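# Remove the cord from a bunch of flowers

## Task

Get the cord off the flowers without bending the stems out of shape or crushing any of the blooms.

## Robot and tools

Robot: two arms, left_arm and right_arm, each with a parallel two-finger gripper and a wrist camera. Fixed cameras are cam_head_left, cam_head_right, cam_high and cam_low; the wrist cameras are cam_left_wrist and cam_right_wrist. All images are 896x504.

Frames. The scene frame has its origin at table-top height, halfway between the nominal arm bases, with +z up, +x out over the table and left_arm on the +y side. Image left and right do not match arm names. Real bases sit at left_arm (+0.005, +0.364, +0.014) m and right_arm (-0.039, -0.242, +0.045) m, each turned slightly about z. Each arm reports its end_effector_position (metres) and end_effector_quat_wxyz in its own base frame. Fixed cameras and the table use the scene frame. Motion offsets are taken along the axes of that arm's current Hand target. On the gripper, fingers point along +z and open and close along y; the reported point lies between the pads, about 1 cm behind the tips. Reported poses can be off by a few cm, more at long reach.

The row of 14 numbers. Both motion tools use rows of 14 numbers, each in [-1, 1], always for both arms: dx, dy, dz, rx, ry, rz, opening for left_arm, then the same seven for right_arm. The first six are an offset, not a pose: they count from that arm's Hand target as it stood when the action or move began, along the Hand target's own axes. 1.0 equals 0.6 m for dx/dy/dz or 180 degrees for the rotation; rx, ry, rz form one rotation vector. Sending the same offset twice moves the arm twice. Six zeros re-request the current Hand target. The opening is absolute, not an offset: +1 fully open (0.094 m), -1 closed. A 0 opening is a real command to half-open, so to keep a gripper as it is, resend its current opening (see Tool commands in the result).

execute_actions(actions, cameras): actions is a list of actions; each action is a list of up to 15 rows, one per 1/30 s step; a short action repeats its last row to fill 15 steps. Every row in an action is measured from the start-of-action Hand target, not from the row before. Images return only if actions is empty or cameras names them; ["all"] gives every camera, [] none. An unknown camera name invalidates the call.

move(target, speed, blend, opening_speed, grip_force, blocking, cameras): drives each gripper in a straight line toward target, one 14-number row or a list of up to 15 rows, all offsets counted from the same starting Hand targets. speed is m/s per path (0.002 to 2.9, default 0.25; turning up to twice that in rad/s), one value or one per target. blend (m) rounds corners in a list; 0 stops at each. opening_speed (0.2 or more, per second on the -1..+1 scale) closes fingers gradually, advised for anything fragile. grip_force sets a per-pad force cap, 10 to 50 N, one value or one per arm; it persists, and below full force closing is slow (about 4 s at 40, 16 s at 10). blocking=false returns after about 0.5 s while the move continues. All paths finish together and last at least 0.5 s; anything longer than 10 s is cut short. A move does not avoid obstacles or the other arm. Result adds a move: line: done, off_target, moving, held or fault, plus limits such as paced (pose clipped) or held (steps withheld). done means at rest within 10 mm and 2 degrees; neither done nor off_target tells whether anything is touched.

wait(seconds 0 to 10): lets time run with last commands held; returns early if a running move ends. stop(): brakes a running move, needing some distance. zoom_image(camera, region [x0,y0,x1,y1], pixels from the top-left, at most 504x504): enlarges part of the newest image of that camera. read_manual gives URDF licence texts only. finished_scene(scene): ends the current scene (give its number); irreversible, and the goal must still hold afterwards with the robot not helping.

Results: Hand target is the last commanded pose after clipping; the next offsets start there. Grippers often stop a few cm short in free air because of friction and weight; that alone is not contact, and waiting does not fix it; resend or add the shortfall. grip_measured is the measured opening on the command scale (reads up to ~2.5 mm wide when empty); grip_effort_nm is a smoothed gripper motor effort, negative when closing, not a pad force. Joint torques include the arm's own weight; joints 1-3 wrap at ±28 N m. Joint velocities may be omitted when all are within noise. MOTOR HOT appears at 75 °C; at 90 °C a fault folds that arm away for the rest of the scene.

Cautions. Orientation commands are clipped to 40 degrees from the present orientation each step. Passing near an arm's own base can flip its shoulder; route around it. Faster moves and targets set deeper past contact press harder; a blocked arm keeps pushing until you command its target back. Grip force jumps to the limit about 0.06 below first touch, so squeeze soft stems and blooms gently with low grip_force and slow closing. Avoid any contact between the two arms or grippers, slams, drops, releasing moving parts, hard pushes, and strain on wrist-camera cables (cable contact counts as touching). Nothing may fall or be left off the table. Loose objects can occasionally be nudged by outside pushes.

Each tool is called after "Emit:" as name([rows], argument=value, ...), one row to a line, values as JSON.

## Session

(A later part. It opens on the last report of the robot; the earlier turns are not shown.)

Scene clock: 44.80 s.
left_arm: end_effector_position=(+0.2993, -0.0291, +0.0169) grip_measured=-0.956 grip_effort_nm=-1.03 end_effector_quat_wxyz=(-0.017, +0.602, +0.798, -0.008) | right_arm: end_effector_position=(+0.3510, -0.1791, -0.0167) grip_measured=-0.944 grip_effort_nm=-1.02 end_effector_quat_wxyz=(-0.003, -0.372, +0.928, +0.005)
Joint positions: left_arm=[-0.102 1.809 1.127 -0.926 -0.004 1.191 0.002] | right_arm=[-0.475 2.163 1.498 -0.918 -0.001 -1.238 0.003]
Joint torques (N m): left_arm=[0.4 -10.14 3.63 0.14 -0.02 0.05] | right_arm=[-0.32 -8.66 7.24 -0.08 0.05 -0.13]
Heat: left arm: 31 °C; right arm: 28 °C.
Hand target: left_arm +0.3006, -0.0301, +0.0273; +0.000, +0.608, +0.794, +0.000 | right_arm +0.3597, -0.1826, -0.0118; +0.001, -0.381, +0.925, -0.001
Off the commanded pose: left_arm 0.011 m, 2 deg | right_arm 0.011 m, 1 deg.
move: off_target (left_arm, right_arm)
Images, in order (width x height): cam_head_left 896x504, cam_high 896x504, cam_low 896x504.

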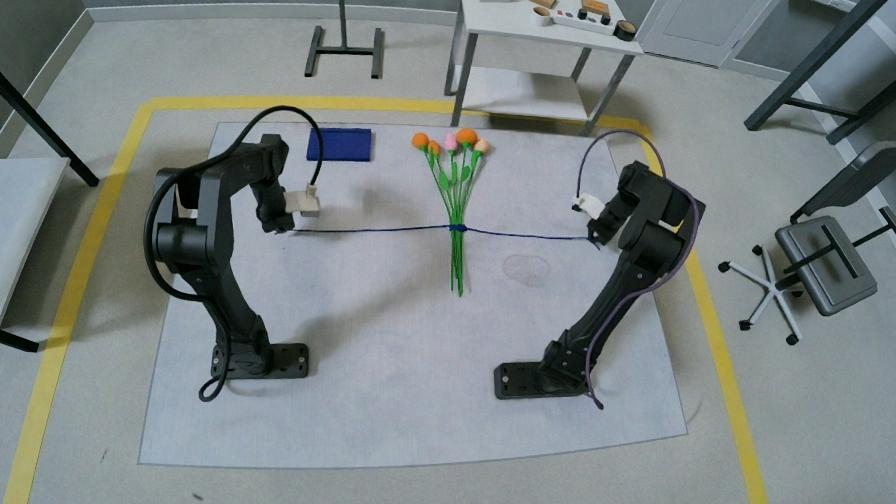

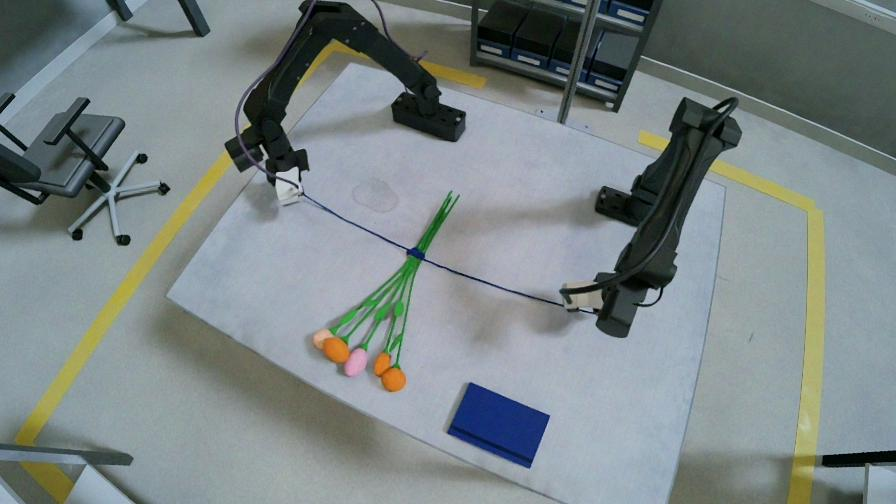

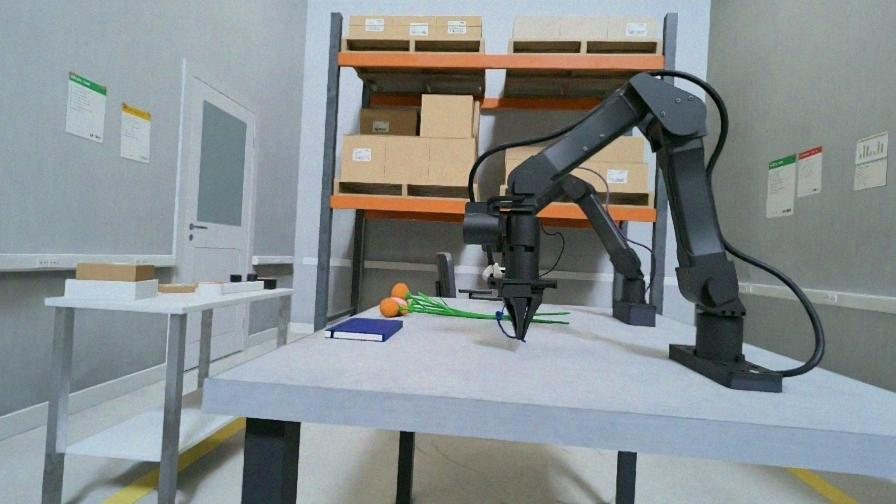

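Emit:
move(target=[0.05,0.014,-0.003,0,0,0,-1,0.024,-0.042,-0.003,0,0,0,-1], cameras=["cam_head_left","cam_high","cam_low"], speed=0.06)

Emit:
zoom_image(camera="cam_head_left", region=[420, 200, 500, 260])

Emit:
zoom_image(camera="cam_high", region=[380, 225, 450, 285])

Scene clock: 47.23 s.
left_arm: end_effector_position=(+0.3015, +0.0025, +0.0191) grip_measured=-0.956 grip_effort_nm=-1.03 end_effector_quat_wxyz=(-0.013, +0.602, +0.798, -0.007) | right_arm: end_effector_position=(+0.3588, -0.2074, -0.0151) grip_measured=-0.944 grip_effort_nm=-1.01 end_effector_quat_wxyz=(-0.003, -0.372, +0.928, +0.005)
Joint positions: left_arm=[0.002 1.801 1.127 -0.926 -0.005 1.294 0.002] | right_arm=[-0.527 2.233 1.622 -0.971 -0.001 -1.289 0.003]
Joint torques (N m): left_arm=[0.32 -10.03 3.63 0.11 0.01 0.05] | right_arm=[-0.12 -9.13 7.36 -0.08 0.06 -0.14]
Heat: left arm: 31 °C; right arm: 28 °C.
Hand target: left_arm +0.3009, +0.0010, +0.0291; +0.000, +0.608, +0.794, +0.000 | right_arm +0.3672, -0.2106, -0.0100; +0.001, -0.381, +0.925, -0.001
Off the commanded pose: left_arm 0.010 m, 2 deg | right_arm 0.010 m, 1 deg.
move: done
Images, in order (width x height): cam_head_left 896x504, cam_high 896x504, cam_low 896x504.

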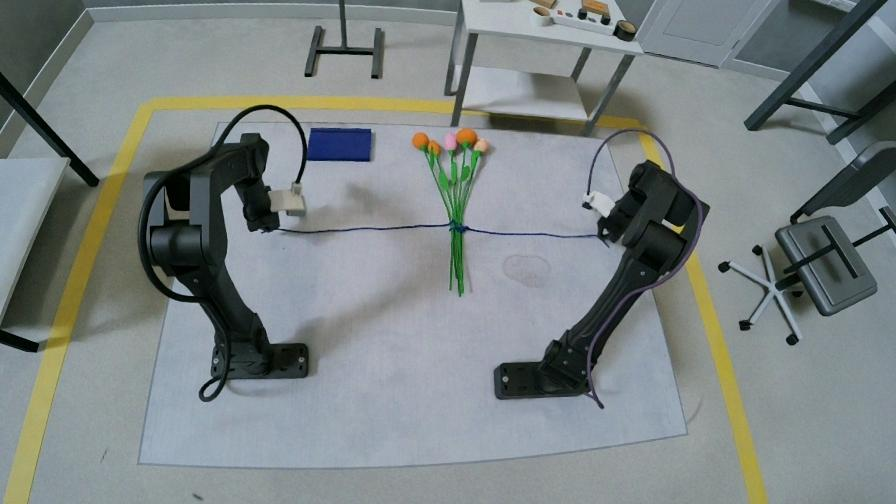

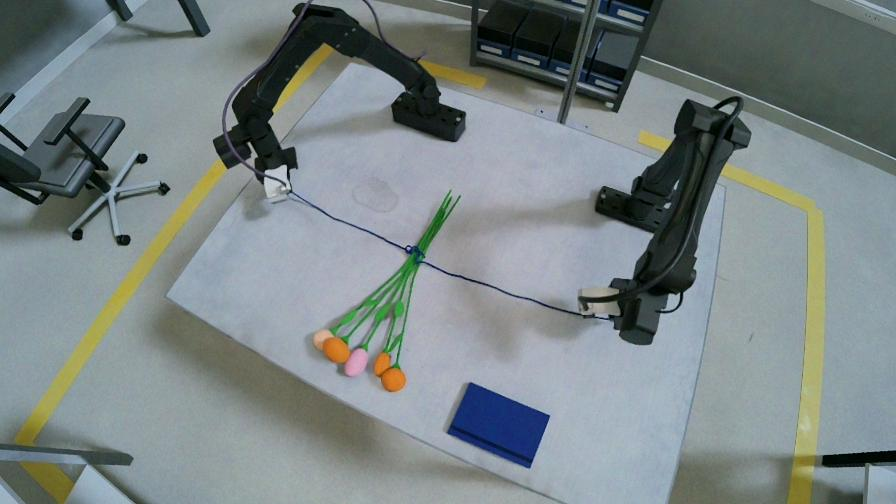

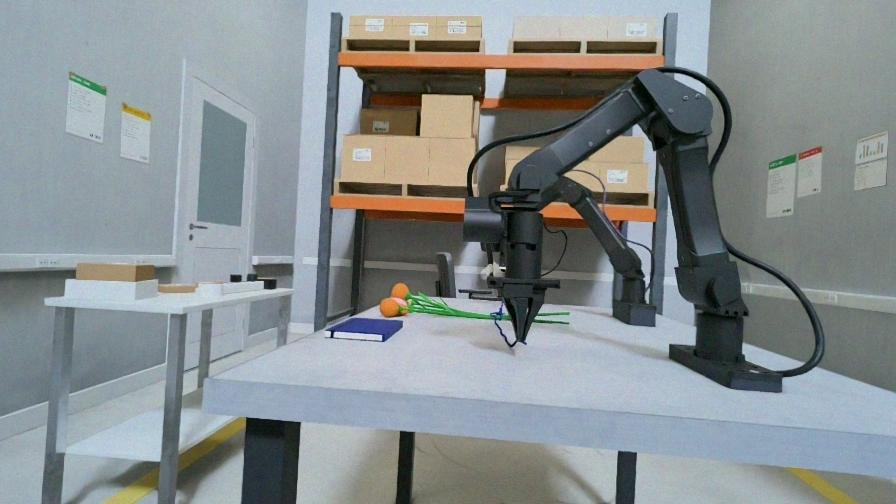

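Scaled by 6.300 from the camera's 896x504 image, which has a finer 1280x720 frame.

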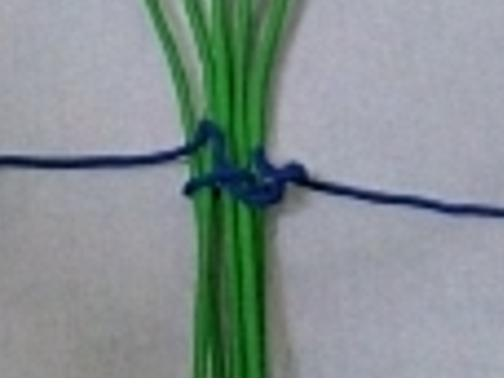

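Scaled by 7.200 from the camera's 896x504 image, which has a finer 1280x720 frame.

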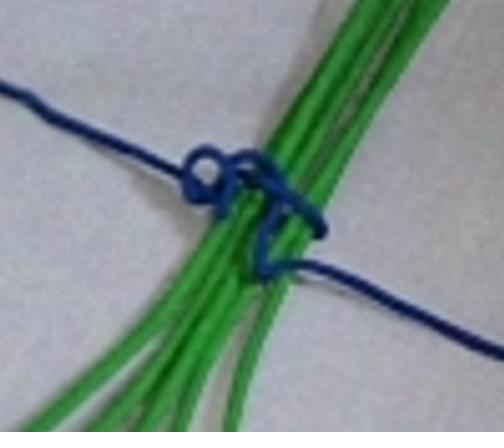

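Emit:
move([
  [0,0,0.028,0,0,0,-1,0,0,0,0,0,0,-1],
  [0,0,0.028,0,0,0,0,0,0,0,0,0,0,-1],
  [0,0,-0.09,0,0,0,0,0,0,0,0,0,0,-1],
  [-0.599,-0.174,-0.09,0,0,0,0,0,0,0,0,0,0,-1],
], blend=[0,0,0.02,0], cameras=["cam_head_left","cam_high","cam_left_wrist"], speed=[0.08,0.08,0.12,0.25])

Scene clock: 54.30 s.
left_arm: end_effector_position=(+0.2922, -0.3736, +0.0817) grip_measured=-0.003 grip_effort_nm=0.14 end_effector_quat_wxyz=(+0.005, +0.615, +0.789, +0.003) | right_arm: end_effector_position=(+0.3585, -0.2072, -0.0151) grip_measured=-0.944 grip_effort_nm=-1.01 end_effector_quat_wxyz=(-0.003, -0.372, +0.928, +0.006)
Joint positions: left_arm=[-0.912 2.456 2.401 -1.507 -0.008 0.411 0.047] | right_arm=[-0.527 2.233 1.622 -0.973 -0.001 -1.289 0.003]
Joint torques (N m): left_arm=[0.54 -10.21 9.39 -0.08 0.03 -0.11] | right_arm=[-0.21 -9.17 7.34 -0.06 0.03 -0.12]
Heat: left arm: 31 °C; right arm: 28 °C.
Hand target: left_arm +0.2942, -0.3731, +0.0833; +0.000, +0.608, +0.794, +0.000 | right_arm +0.3672, -0.2106, -0.0100; +0.001, -0.381, +0.925, -0.001
Off the commanded pose: left_arm 0.003 m, 1 deg | right_arm 0.011 m, 1 deg.
move: off_target (right_arm); target 2's new opening was sent with left_arm's hand 0.007 m and 3 deg from that target
Images, in order (width x height): cam_head_left 896x504, cam_high 896x504, cam_left_wrist 896x504.

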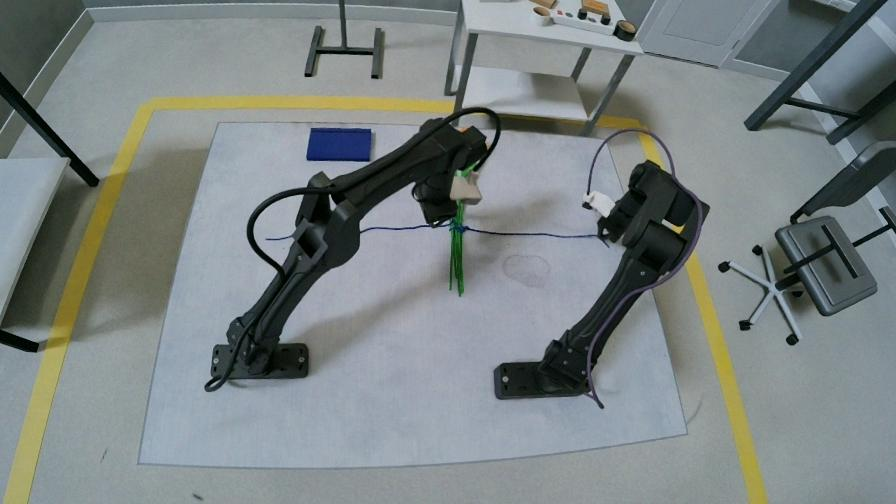

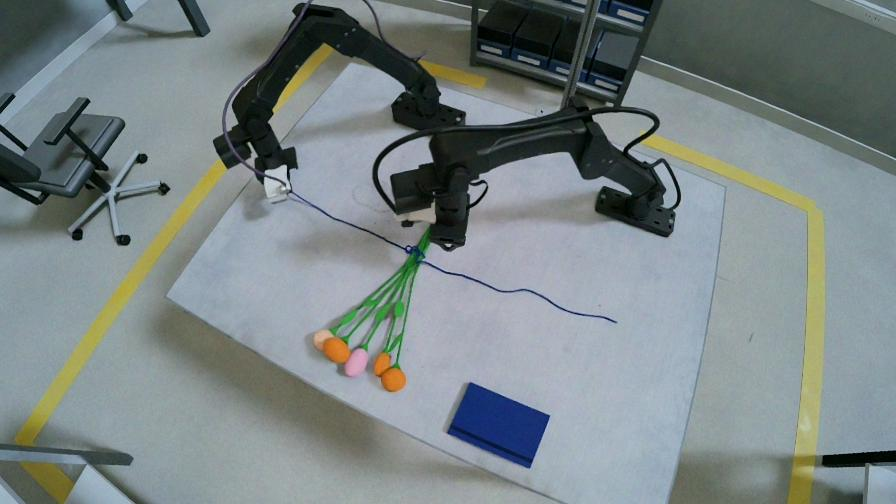

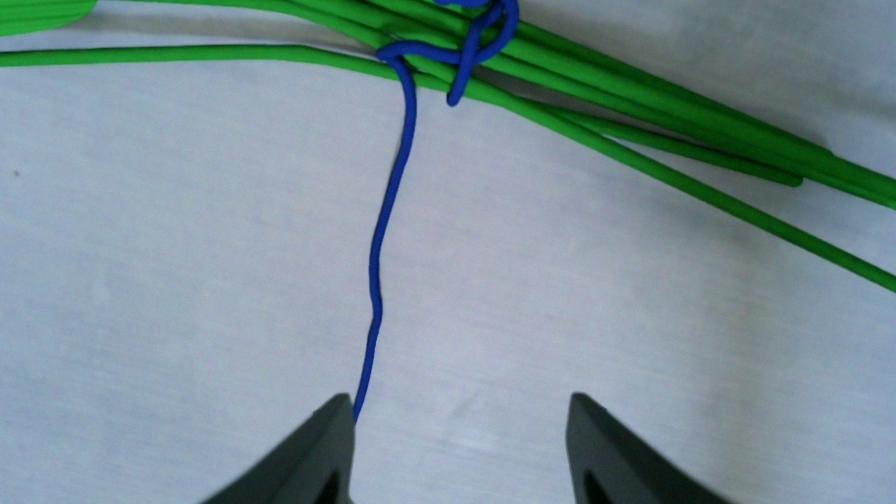

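Emit:
move([
  [0,0.0567,0.11,0,0,0,-0.2,0,0,0,0,0,0,-1],
  [0,0.0567,0.152,0,0,0,-0.2,0,0,0,0,0,0,-1],
], blend=[0.01,0], cameras=["cam_left_wrist","cam_low"], speed=[0.12,0.06])

Scene clock: 56.80 s.
left_arm: end_effector_position=(+0.3258, -0.3577, +0.0036) grip_measured=-0.197 grip_effort_nm=-0.14 end_effector_quat_wxyz=(-0.005, +0.601, +0.799, +0.005) | right_arm: end_effector_position=(+0.3585, -0.2072, -0.0151) grip_measured=-0.944 grip_effort_nm=-1.01 end_effector_quat_wxyz=(-0.003, -0.372, +0.928, +0.006)
Joint positions: left_arm=[-0.837 2.523 2.214 -1.273 -0.008 0.453 0.038] | right_arm=[-0.527 2.233 1.622 -0.973 -0.001 -1.289 0.003]
Joint torques (N m): left_arm=[0.17 -10.73 4.42 0.54 0.03 0.04] | right_arm=[-0.1 -9.24 7.31 -0.06 0.03 -0.12]
Heat: left arm: 31 °C; right arm: 27 °C.
Hand target: left_arm +0.3271, -0.3643, -0.0079; +0.000, +0.608, +0.794, +0.000 | right_arm +0.3672, -0.2106, -0.0100; +0.001, -0.381, +0.925, -0.001
Off the commanded pose: left_arm 0.013 m, 1 deg | right_arm 0.011 m, 1 deg.
move: off_target (left_arm, right_arm)
Images, in order (width x height): cam_low 896x504, cam_left_wrist 896x504.

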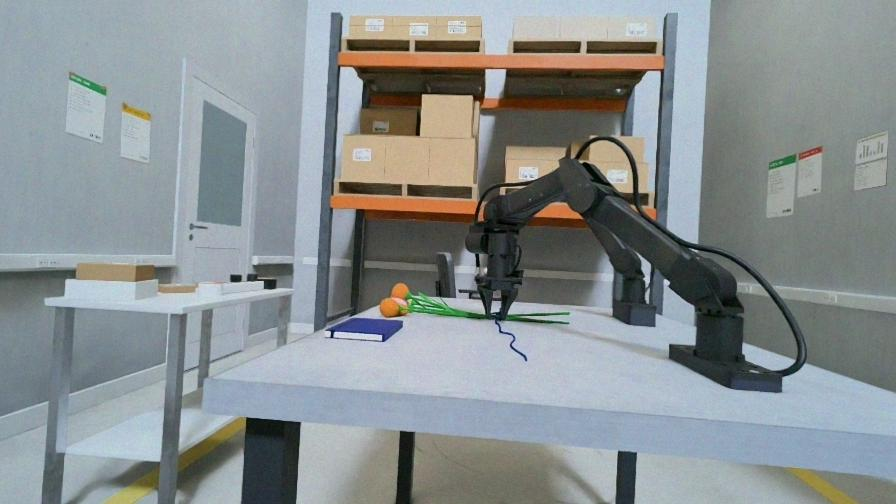

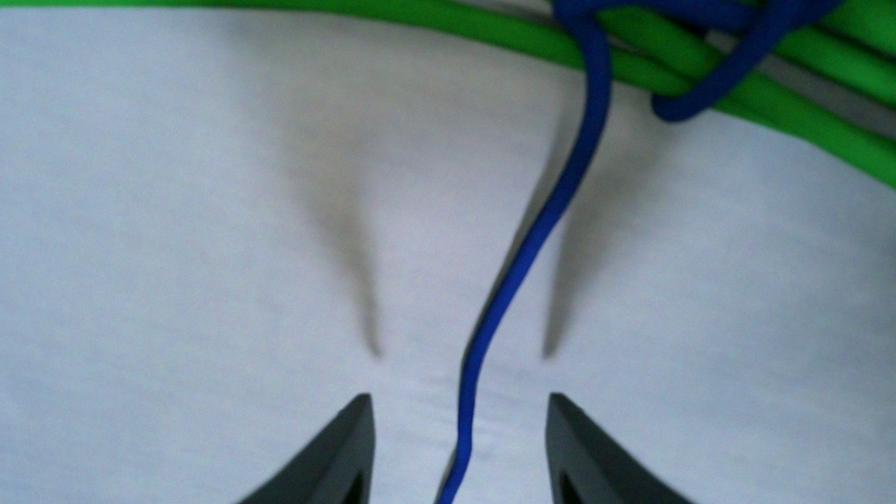

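Emit:
move([
  [0,0,0.022,0,0,0,-0.2,0,0,0.028,0,0,0,-1],
  [0,0,0.022,0,0,0,-1,0,0,0.028,0,0,0,-1],
  [0,0,0.022,0,0,0,-1,0,0,0.028,0,0,0,-0.2],
], cameras=["cam_left_wrist","cam_right_wrist"], speed=0.06)

Scene clock: 60.70 s.
left_arm: end_effector_position=(+0.3260, -0.3580, -0.0081) grip_measured=-0.954 grip_effort_nm=-1.03 end_effector_quat_wxyz=(-0.004, +0.602, +0.799, +0.005) | right_arm: end_effector_position=(+0.3597, -0.2079, -0.0255) grip_measured=-0.202 grip_effort_nm=0.11 end_effector_quat_wxyz=(-0.005, -0.372, +0.928, +0.008)
Joint positions: left_arm=[-0.837 2.53 2.179 -1.23 -0.008 0.454 0.002] | right_arm=[-0.527 2.259 1.622 -0.953 -0.001 -1.289 0.038]
Joint torques (N m): left_arm=[0.2 -10.58 4.29 0.55 0.04 0.03] | right_arm=[-0.09 -9.18 5.07 0.24 0.09 -0.12]
Heat: left arm: 31 °C; right arm: 27 °C.
Hand target: left_arm +0.3271, -0.3643, -0.0211; +0.000, +0.608, +0.794, +0.000 | right_arm +0.3673, -0.2106, -0.0268; +0.001, -0.381, +0.925, -0.001
Off the commanded pose: left_arm 0.014 m, 1 deg | right_arm 0.008 m, 2 deg.
move: off_target (left_arm); target 2's new opening was sent with left_arm's hand 0.015 m and 1 deg from that target
Images, in order (width x height): cam_left_wrist 896x504, cam_right_wrist 896x504.

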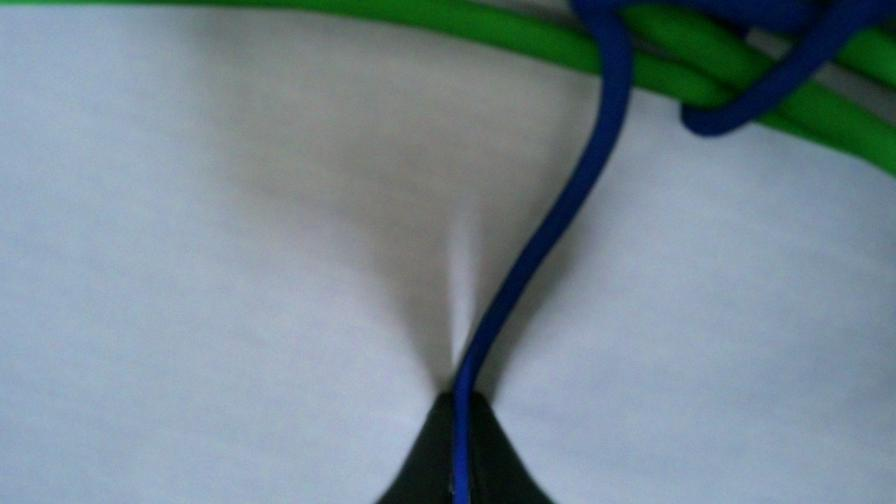

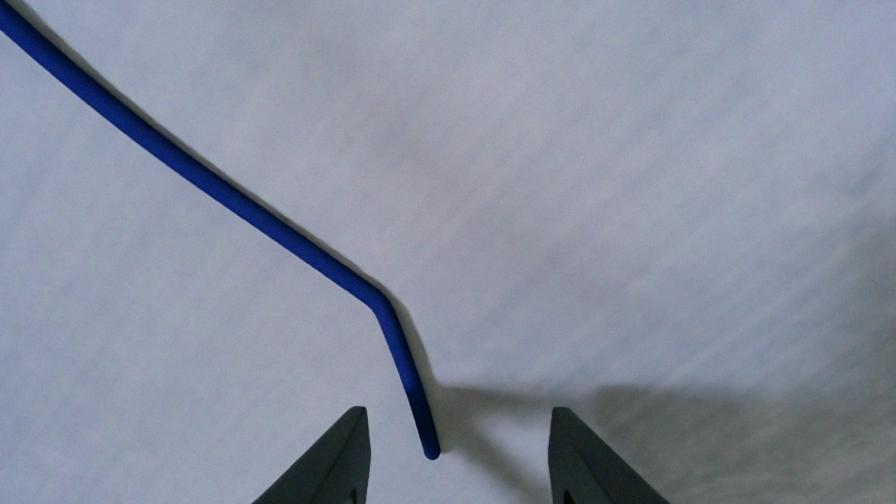

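Emit:
move([
  [0,0,-0.05,0,0,0,-1,0,0,-0.1,0,0,0,-0.2],
  [0.1975,0.036,-0.058,0,0,0,-1,0,0,-0.1,0,0,0,-0.2],
], blend=[0.01,0], cameras=["cam_head_left","cam_high","cam_low"], speed=[0.06,0.06])

Emit:
zoom_image(camera="cam_high", region=[340, 180, 520, 300])

Scene clock: 65.60 s.
left_arm: end_effector_position=(+0.3057, -0.2405, -0.0042) grip_measured=-0.954 grip_effort_nm=-1.03 end_effector_quat_wxyz=(-0.038, +0.607, +0.794, +0.003) | right_arm: end_effector_position=(+0.3542, -0.2047, +0.0058) grip_measured=-0.202 grip_effort_nm=0.11 end_effector_quat_wxyz=(-0.020, -0.372, +0.928, +0.027)
Joint positions: left_arm=[-0.672 2.186 1.587 -1.049 -0.005 0.634 0.002] | right_arm=[-0.527 2.241 1.721 -1.119 -0.001 -1.289 0.038]
Joint torques (N m): left_arm=[0.57 -13.89 3.85 0.35 0.02 0.05] | right_arm=[-0.08 -13.9 7.24 -0.12 0.04 -0.11]
Heat: left arm: 30 °C; right arm: 27 °C.
Hand target: left_arm +0.3169, -0.2442, +0.0137; +0.000, +0.608, +0.794, +0.000 | right_arm +0.3671, -0.2106, +0.0332; +0.001, -0.381, +0.925, -0.001
Off the commanded pose: left_arm 0.021 m, 4 deg | right_arm 0.031 m, 4 deg.
move: off_target (left_arm, right_arm)
Images, in order (width x height): cam_head_left 896x504, cam_high 896x504, cam_low 896x504.

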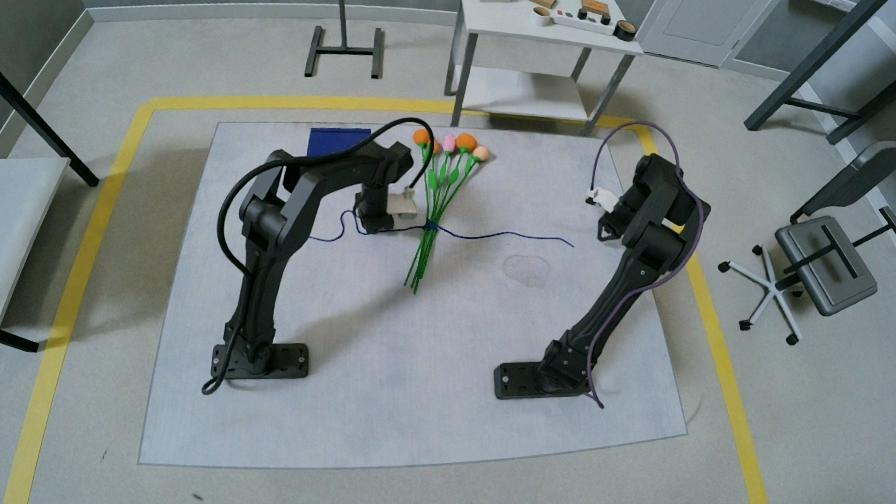

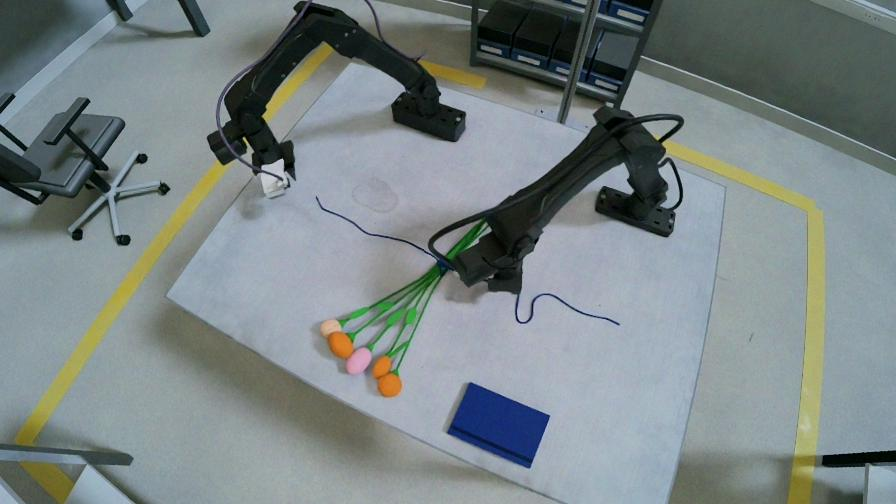

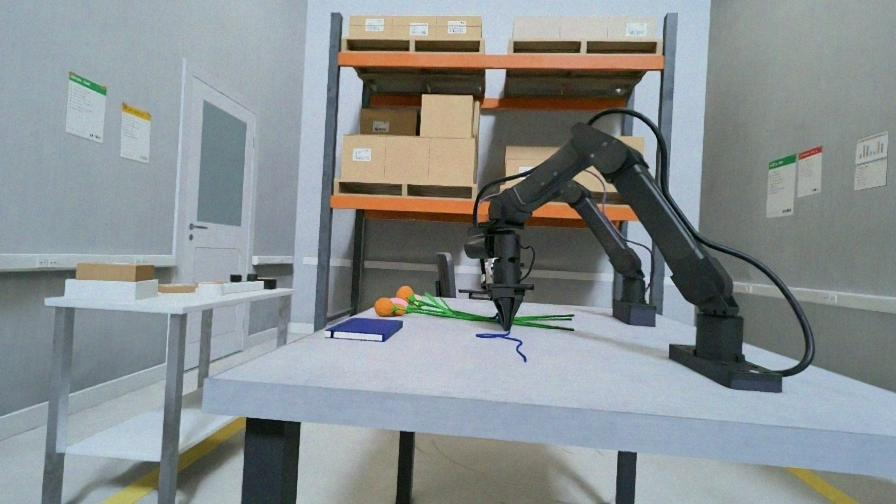

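Scaled by 2.800 from the camera's 896x504 image, which has a finer 1280x720 frame.

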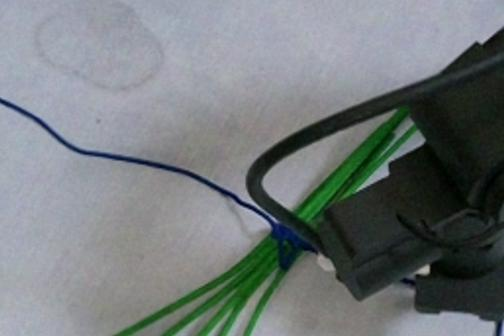

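Emit:
move([
  [0,0,0.038,0,0,0,-1,0,0,-0.1,0,0,0,-0.2],
  [0,0,0.038,0,0,0,-0.85,0,0,-0.1,0,0,0,-0.2],
  [0.209,0.0565,0.04,0,0,0,-0.85,0,0,-0.1,0,0,0,-0.2],
  [0.209,0.0565,0.04,0,0,0,-1,0,0,-0.1,0,0,0,-0.2],
], cameras=["cam_head_left","cam_high","cam_left_wrist"], speed=[0.06,0.06,0.06,0.06])

Scene clock: 74.70 s.
left_arm: end_effector_position=(+0.3182, -0.1294, -0.0082) grip_measured=-0.955 grip_effort_nm=-1.03 end_effector_quat_wxyz=(+0.009, +0.611, +0.791, -0.017) | right_arm: end_effector_position=(+0.3582, -0.2070, +0.0655) grip_measured=-0.202 grip_effort_nm=0.11 end_effector_quat_wxyz=(-0.020, -0.372, +0.928, +0.027)
Joint positions: left_arm=[-0.369 1.961 1.222 -0.825 0.038 0.945 0.002] | right_arm=[-0.527 2.218 1.923 -1.344 -0.001 -1.289 0.038]
Joint torques (N m): left_arm=[1.03 -8.94 2.29 0.26 -0.26 0.04] | right_arm=[-0.14 -13.91 7.42 -0.14 0.04 -0.11]
Heat: left arm: 30 °C; right arm: 28 °C.
Hand target: left_arm +0.3168, -0.1143, -0.0104; +0.000, +0.608, +0.794, +0.000 | right_arm +0.3670, -0.2106, +0.0932; +0.001, -0.381, +0.925, -0.001
Off the commanded pose: left_arm 0.015 m, 2 deg | right_arm 0.029 m, 4 deg.
move: off_target (left_arm, right_arm); target 2's new opening was sent with left_arm's hand 0.013 m and 4 deg from that target; target 4's new opening was sent with left_arm's hand 0.016 m and 2 deg from that target
Images, in order (width x height): cam_head_left 896x504, cam_high 896x504, cam_left_wrist 896x504.

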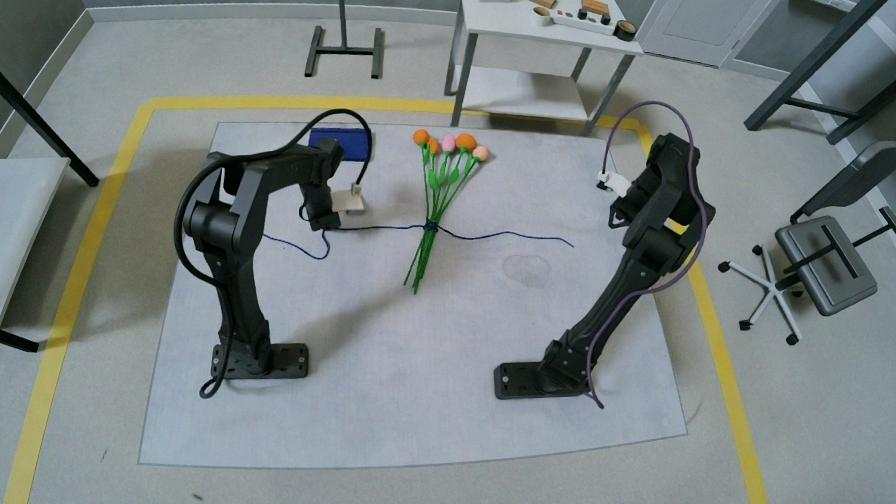

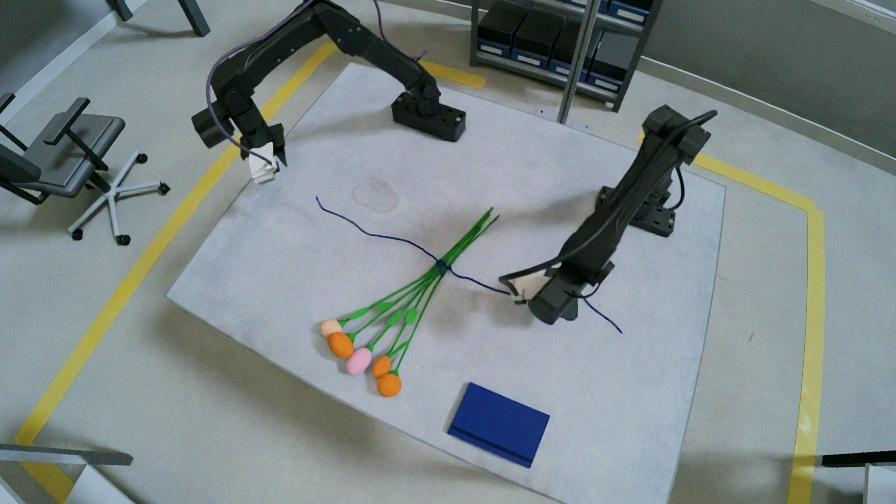

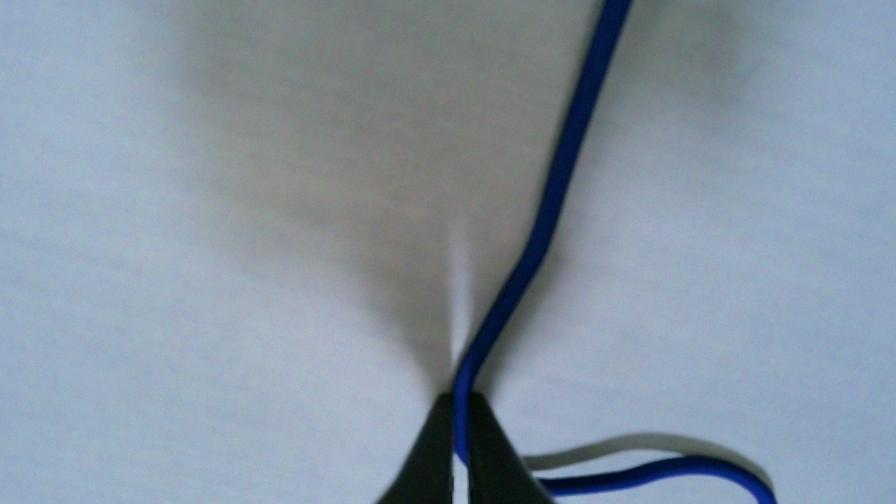

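Emit:
zoom_image(camera="cam_high", region=[410, 235, 480, 295])

Emit:
zoom_image(camera="cam_head_left", region=[390, 200, 470, 260])

Scaled by 7.200 from the camera's 896x504 image, which has a finer 1280x720 frame.

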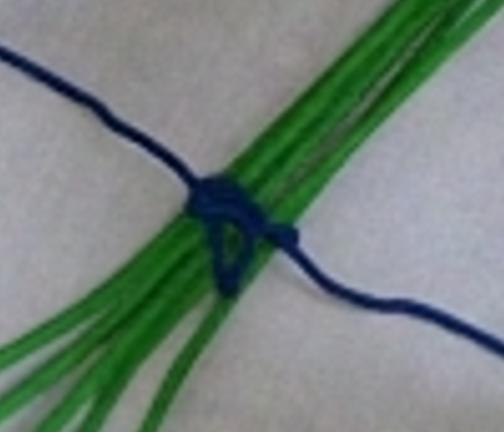

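Scaled by 6.300 from the camera's 896x504 image, which has a finer 1280x720 frame.

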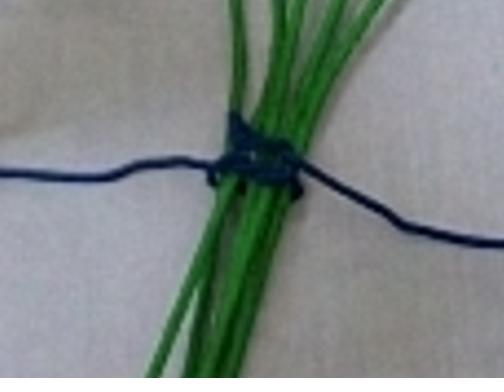

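Emit:
move(target=[0,0,0,0,0,0,-1,-0.582,0.533,0.005,0,0,-0.161,0.2], cameras=["cam_head_left","cam_high","cam_right_wrist"], speed=0.25)

Emit:
zoom_image(camera="cam_right_wrist", region=[300, 100, 600, 400])

Scene clock: 79.77 s.
left_arm: end_effector_position=(+0.3182, -0.1294, -0.0082) grip_measured=-0.955 grip_effort_nm=-1.03 end_effector_quat_wxyz=(+0.009, +0.611, +0.791, -0.017) | right_arm: end_effector_position=(+0.3864, +0.2585, +0.0857) grip_measured=+0.198 grip_effort_nm=0.11 end_effector_quat_wxyz=(-0.006, -0.600, +0.800, -0.001)
Joint positions: left_arm=[-0.369 1.961 1.222 -0.825 0.038 0.945 0.002] | right_arm=[0.588 2.43 2.369 -1.522 0.002 -0.698 0.056]
Joint torques (N m): left_arm=[1.01 -8.95 2.28 0.24 -0.26 0.03] | right_arm=[-0.39 -10.44 7.54 -0.03 0.06 0.05]
Heat: left arm: 30 °C; right arm: 28 °C.
Hand target: left_arm +0.3168, -0.1143, -0.0104; +0.000, +0.608, +0.794, +0.000 | right_arm +0.3897, +0.2624, +0.0901; +0.001, -0.600, +0.800, -0.001
Off the commanded pose: left_arm 0.015 m, 2 deg | right_arm 0.007 m, 1 deg.
move: off_target (left_arm)
Images, in order (width x height): cam_head_left 896x504, cam_high 896x504, cam_right_wrist 896x504.

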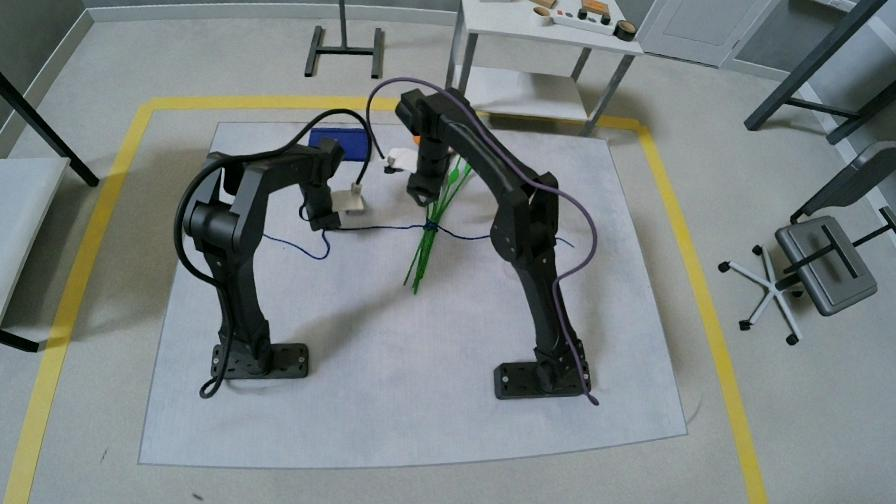

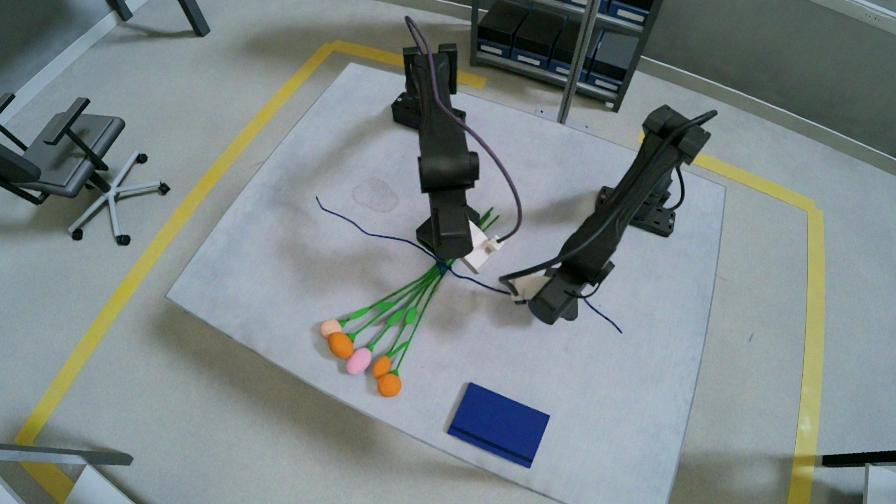

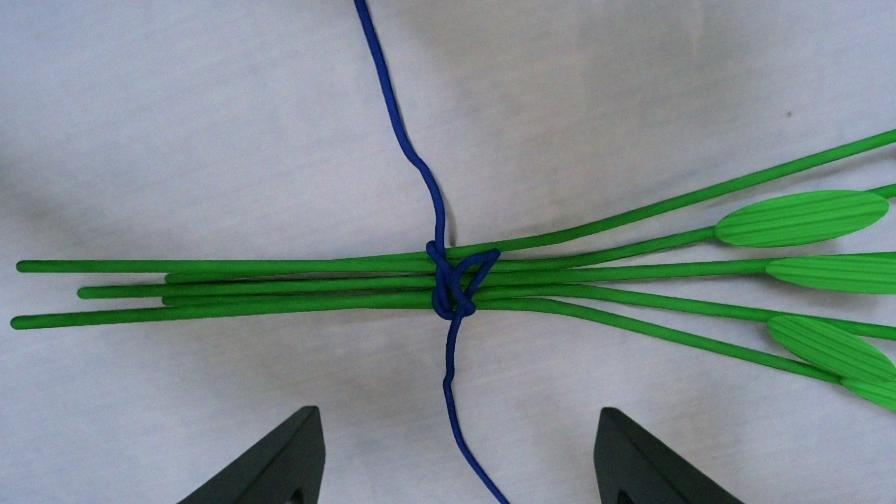

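Scaled by 1.680 from the camera's 896x504 image, which has a finer 1280x720 frame.

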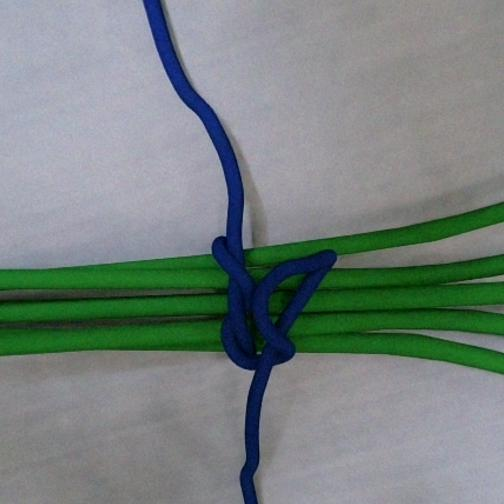

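Emit:
move(target=[0,0,0,0,0,0,-1,-0.015,0.0275,0.143,0,0,0,0.2], cameras=["cam_head_left","cam_high","cam_right_wrist"], speed=0.12)

Scene clock: 82.53 s.
left_arm: end_effector_position=(+0.3182, -0.1294, -0.0082) grip_measured=-0.955 grip_effort_nm=-1.03 end_effector_quat_wxyz=(+0.009, +0.611, +0.791, -0.017) | right_arm: end_effector_position=(+0.3735, +0.2747, +0.0014) grip_measured=+0.198 grip_effort_nm=0.10 end_effector_quat_wxyz=(-0.010, -0.602, +0.798, -0.001)
Joint positions: left_arm=[-0.369 1.961 1.222 -0.825 0.038 0.945 0.002] | right_arm=[0.633 2.43 2.034 -1.195 0.002 -0.66 0.056]
Joint torques (N m): left_arm=[1.1 -8.92 2.26 0.24 -0.26 0.04] | right_arm=[0.27 -12.72 3.21 0.24 0.08 0.08]
Heat: left arm: 30 °C; right arm: 28 °C.
Hand target: left_arm +0.3168, -0.1143, -0.0104; +0.000, +0.608, +0.794, +0.000 | right_arm +0.3766, +0.2756, +0.0042; +0.001, -0.600, +0.800, -0.001
Off the commanded pose: left_arm 0.015 m, 2 deg | right_arm 0.004 m, 1 deg.
move: off_target (left_arm)
Images, in order (width x height): cam_head_left 896x504, cam_high 896x504, cam_right_wrist 896x504.

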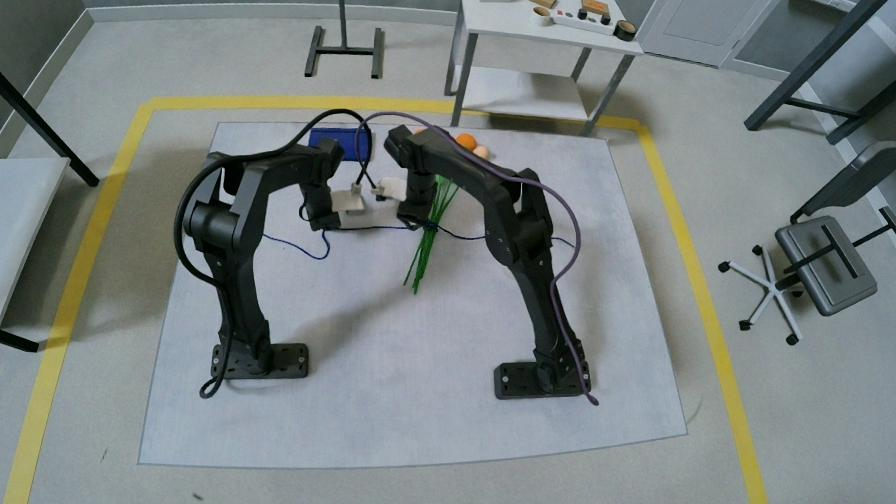

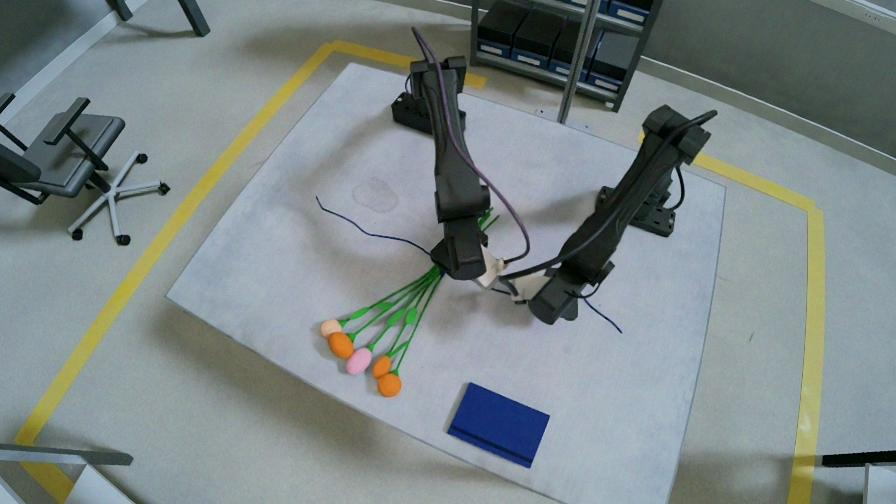

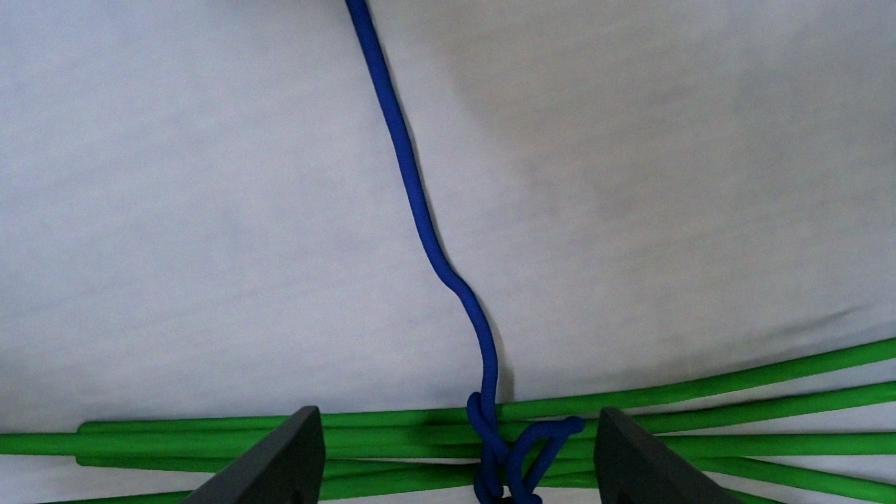

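Emit:
move(target=[0,0,0,0,0,0,-1,0.02,-0.011,0.055,0,0,0,0.2], cameras=["cam_right_wrist","cam_low","cam_high"], speed=0.06)

Scene clock: 84.70 s.
left_arm: end_effector_position=(+0.3182, -0.1294, -0.0082) grip_measured=-0.955 grip_effort_nm=-1.03 end_effector_quat_wxyz=(+0.009, +0.611, +0.791, -0.017) | right_arm: end_effector_position=(+0.3785, +0.2600, -0.0277) grip_measured=+0.198 grip_effort_nm=0.10 end_effector_quat_wxyz=(-0.007, -0.594, +0.805, -0.001)
Joint positions: left_arm=[-0.369 1.961 1.222 -0.825 0.038 0.945 0.002] | right_arm=[0.6 2.43 1.915 -1.07 0.002 -0.671 0.056]
Joint torques (N m): left_arm=[1.03 -8.9 2.26 0.25 -0.25 0.06] | right_arm=[-0.42 -11.97 3.23 0.28 0.05 -0.12]
Heat: left arm: 30 °C; right arm: 28 °C.
Hand target: left_arm +0.3168, -0.1143, -0.0104; +0.000, +0.608, +0.794, +0.000 | right_arm +0.3796, +0.2622, -0.0288; +0.001, -0.600, +0.800, -0.001
Off the commanded pose: left_arm 0.015 m, 2 deg | right_arm 0.003 m, 1 deg.
move: off_target (left_arm)
Images, in order (width x height): cam_high 896x504, cam_low 896x504, cam_right_wrist 896x504.

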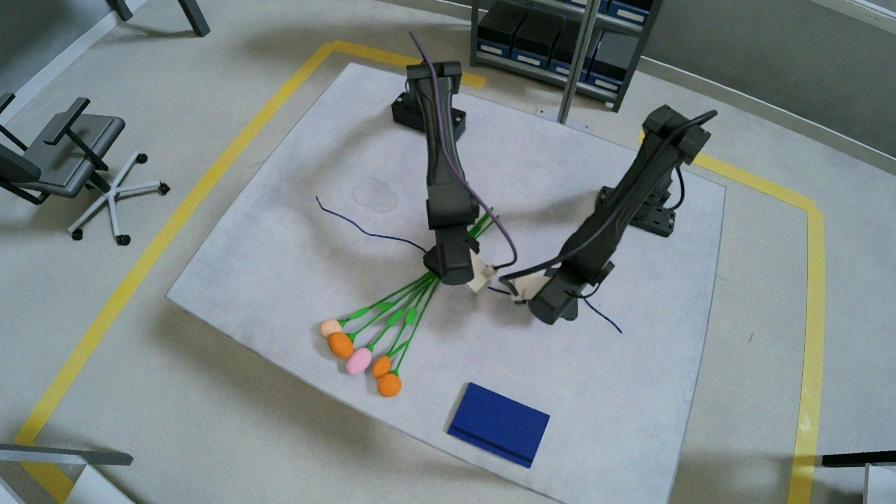

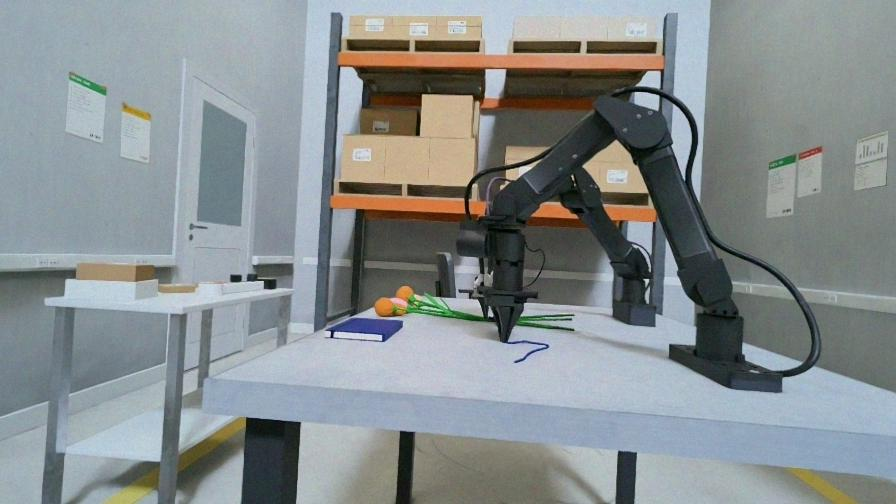

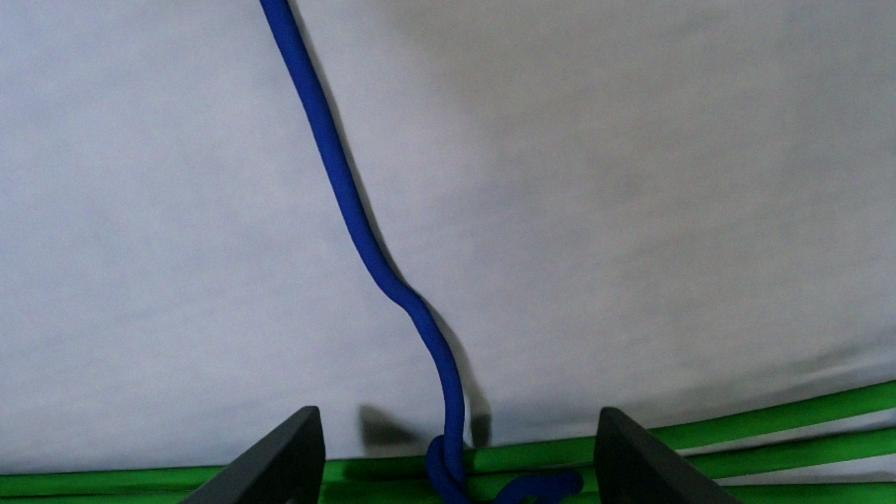

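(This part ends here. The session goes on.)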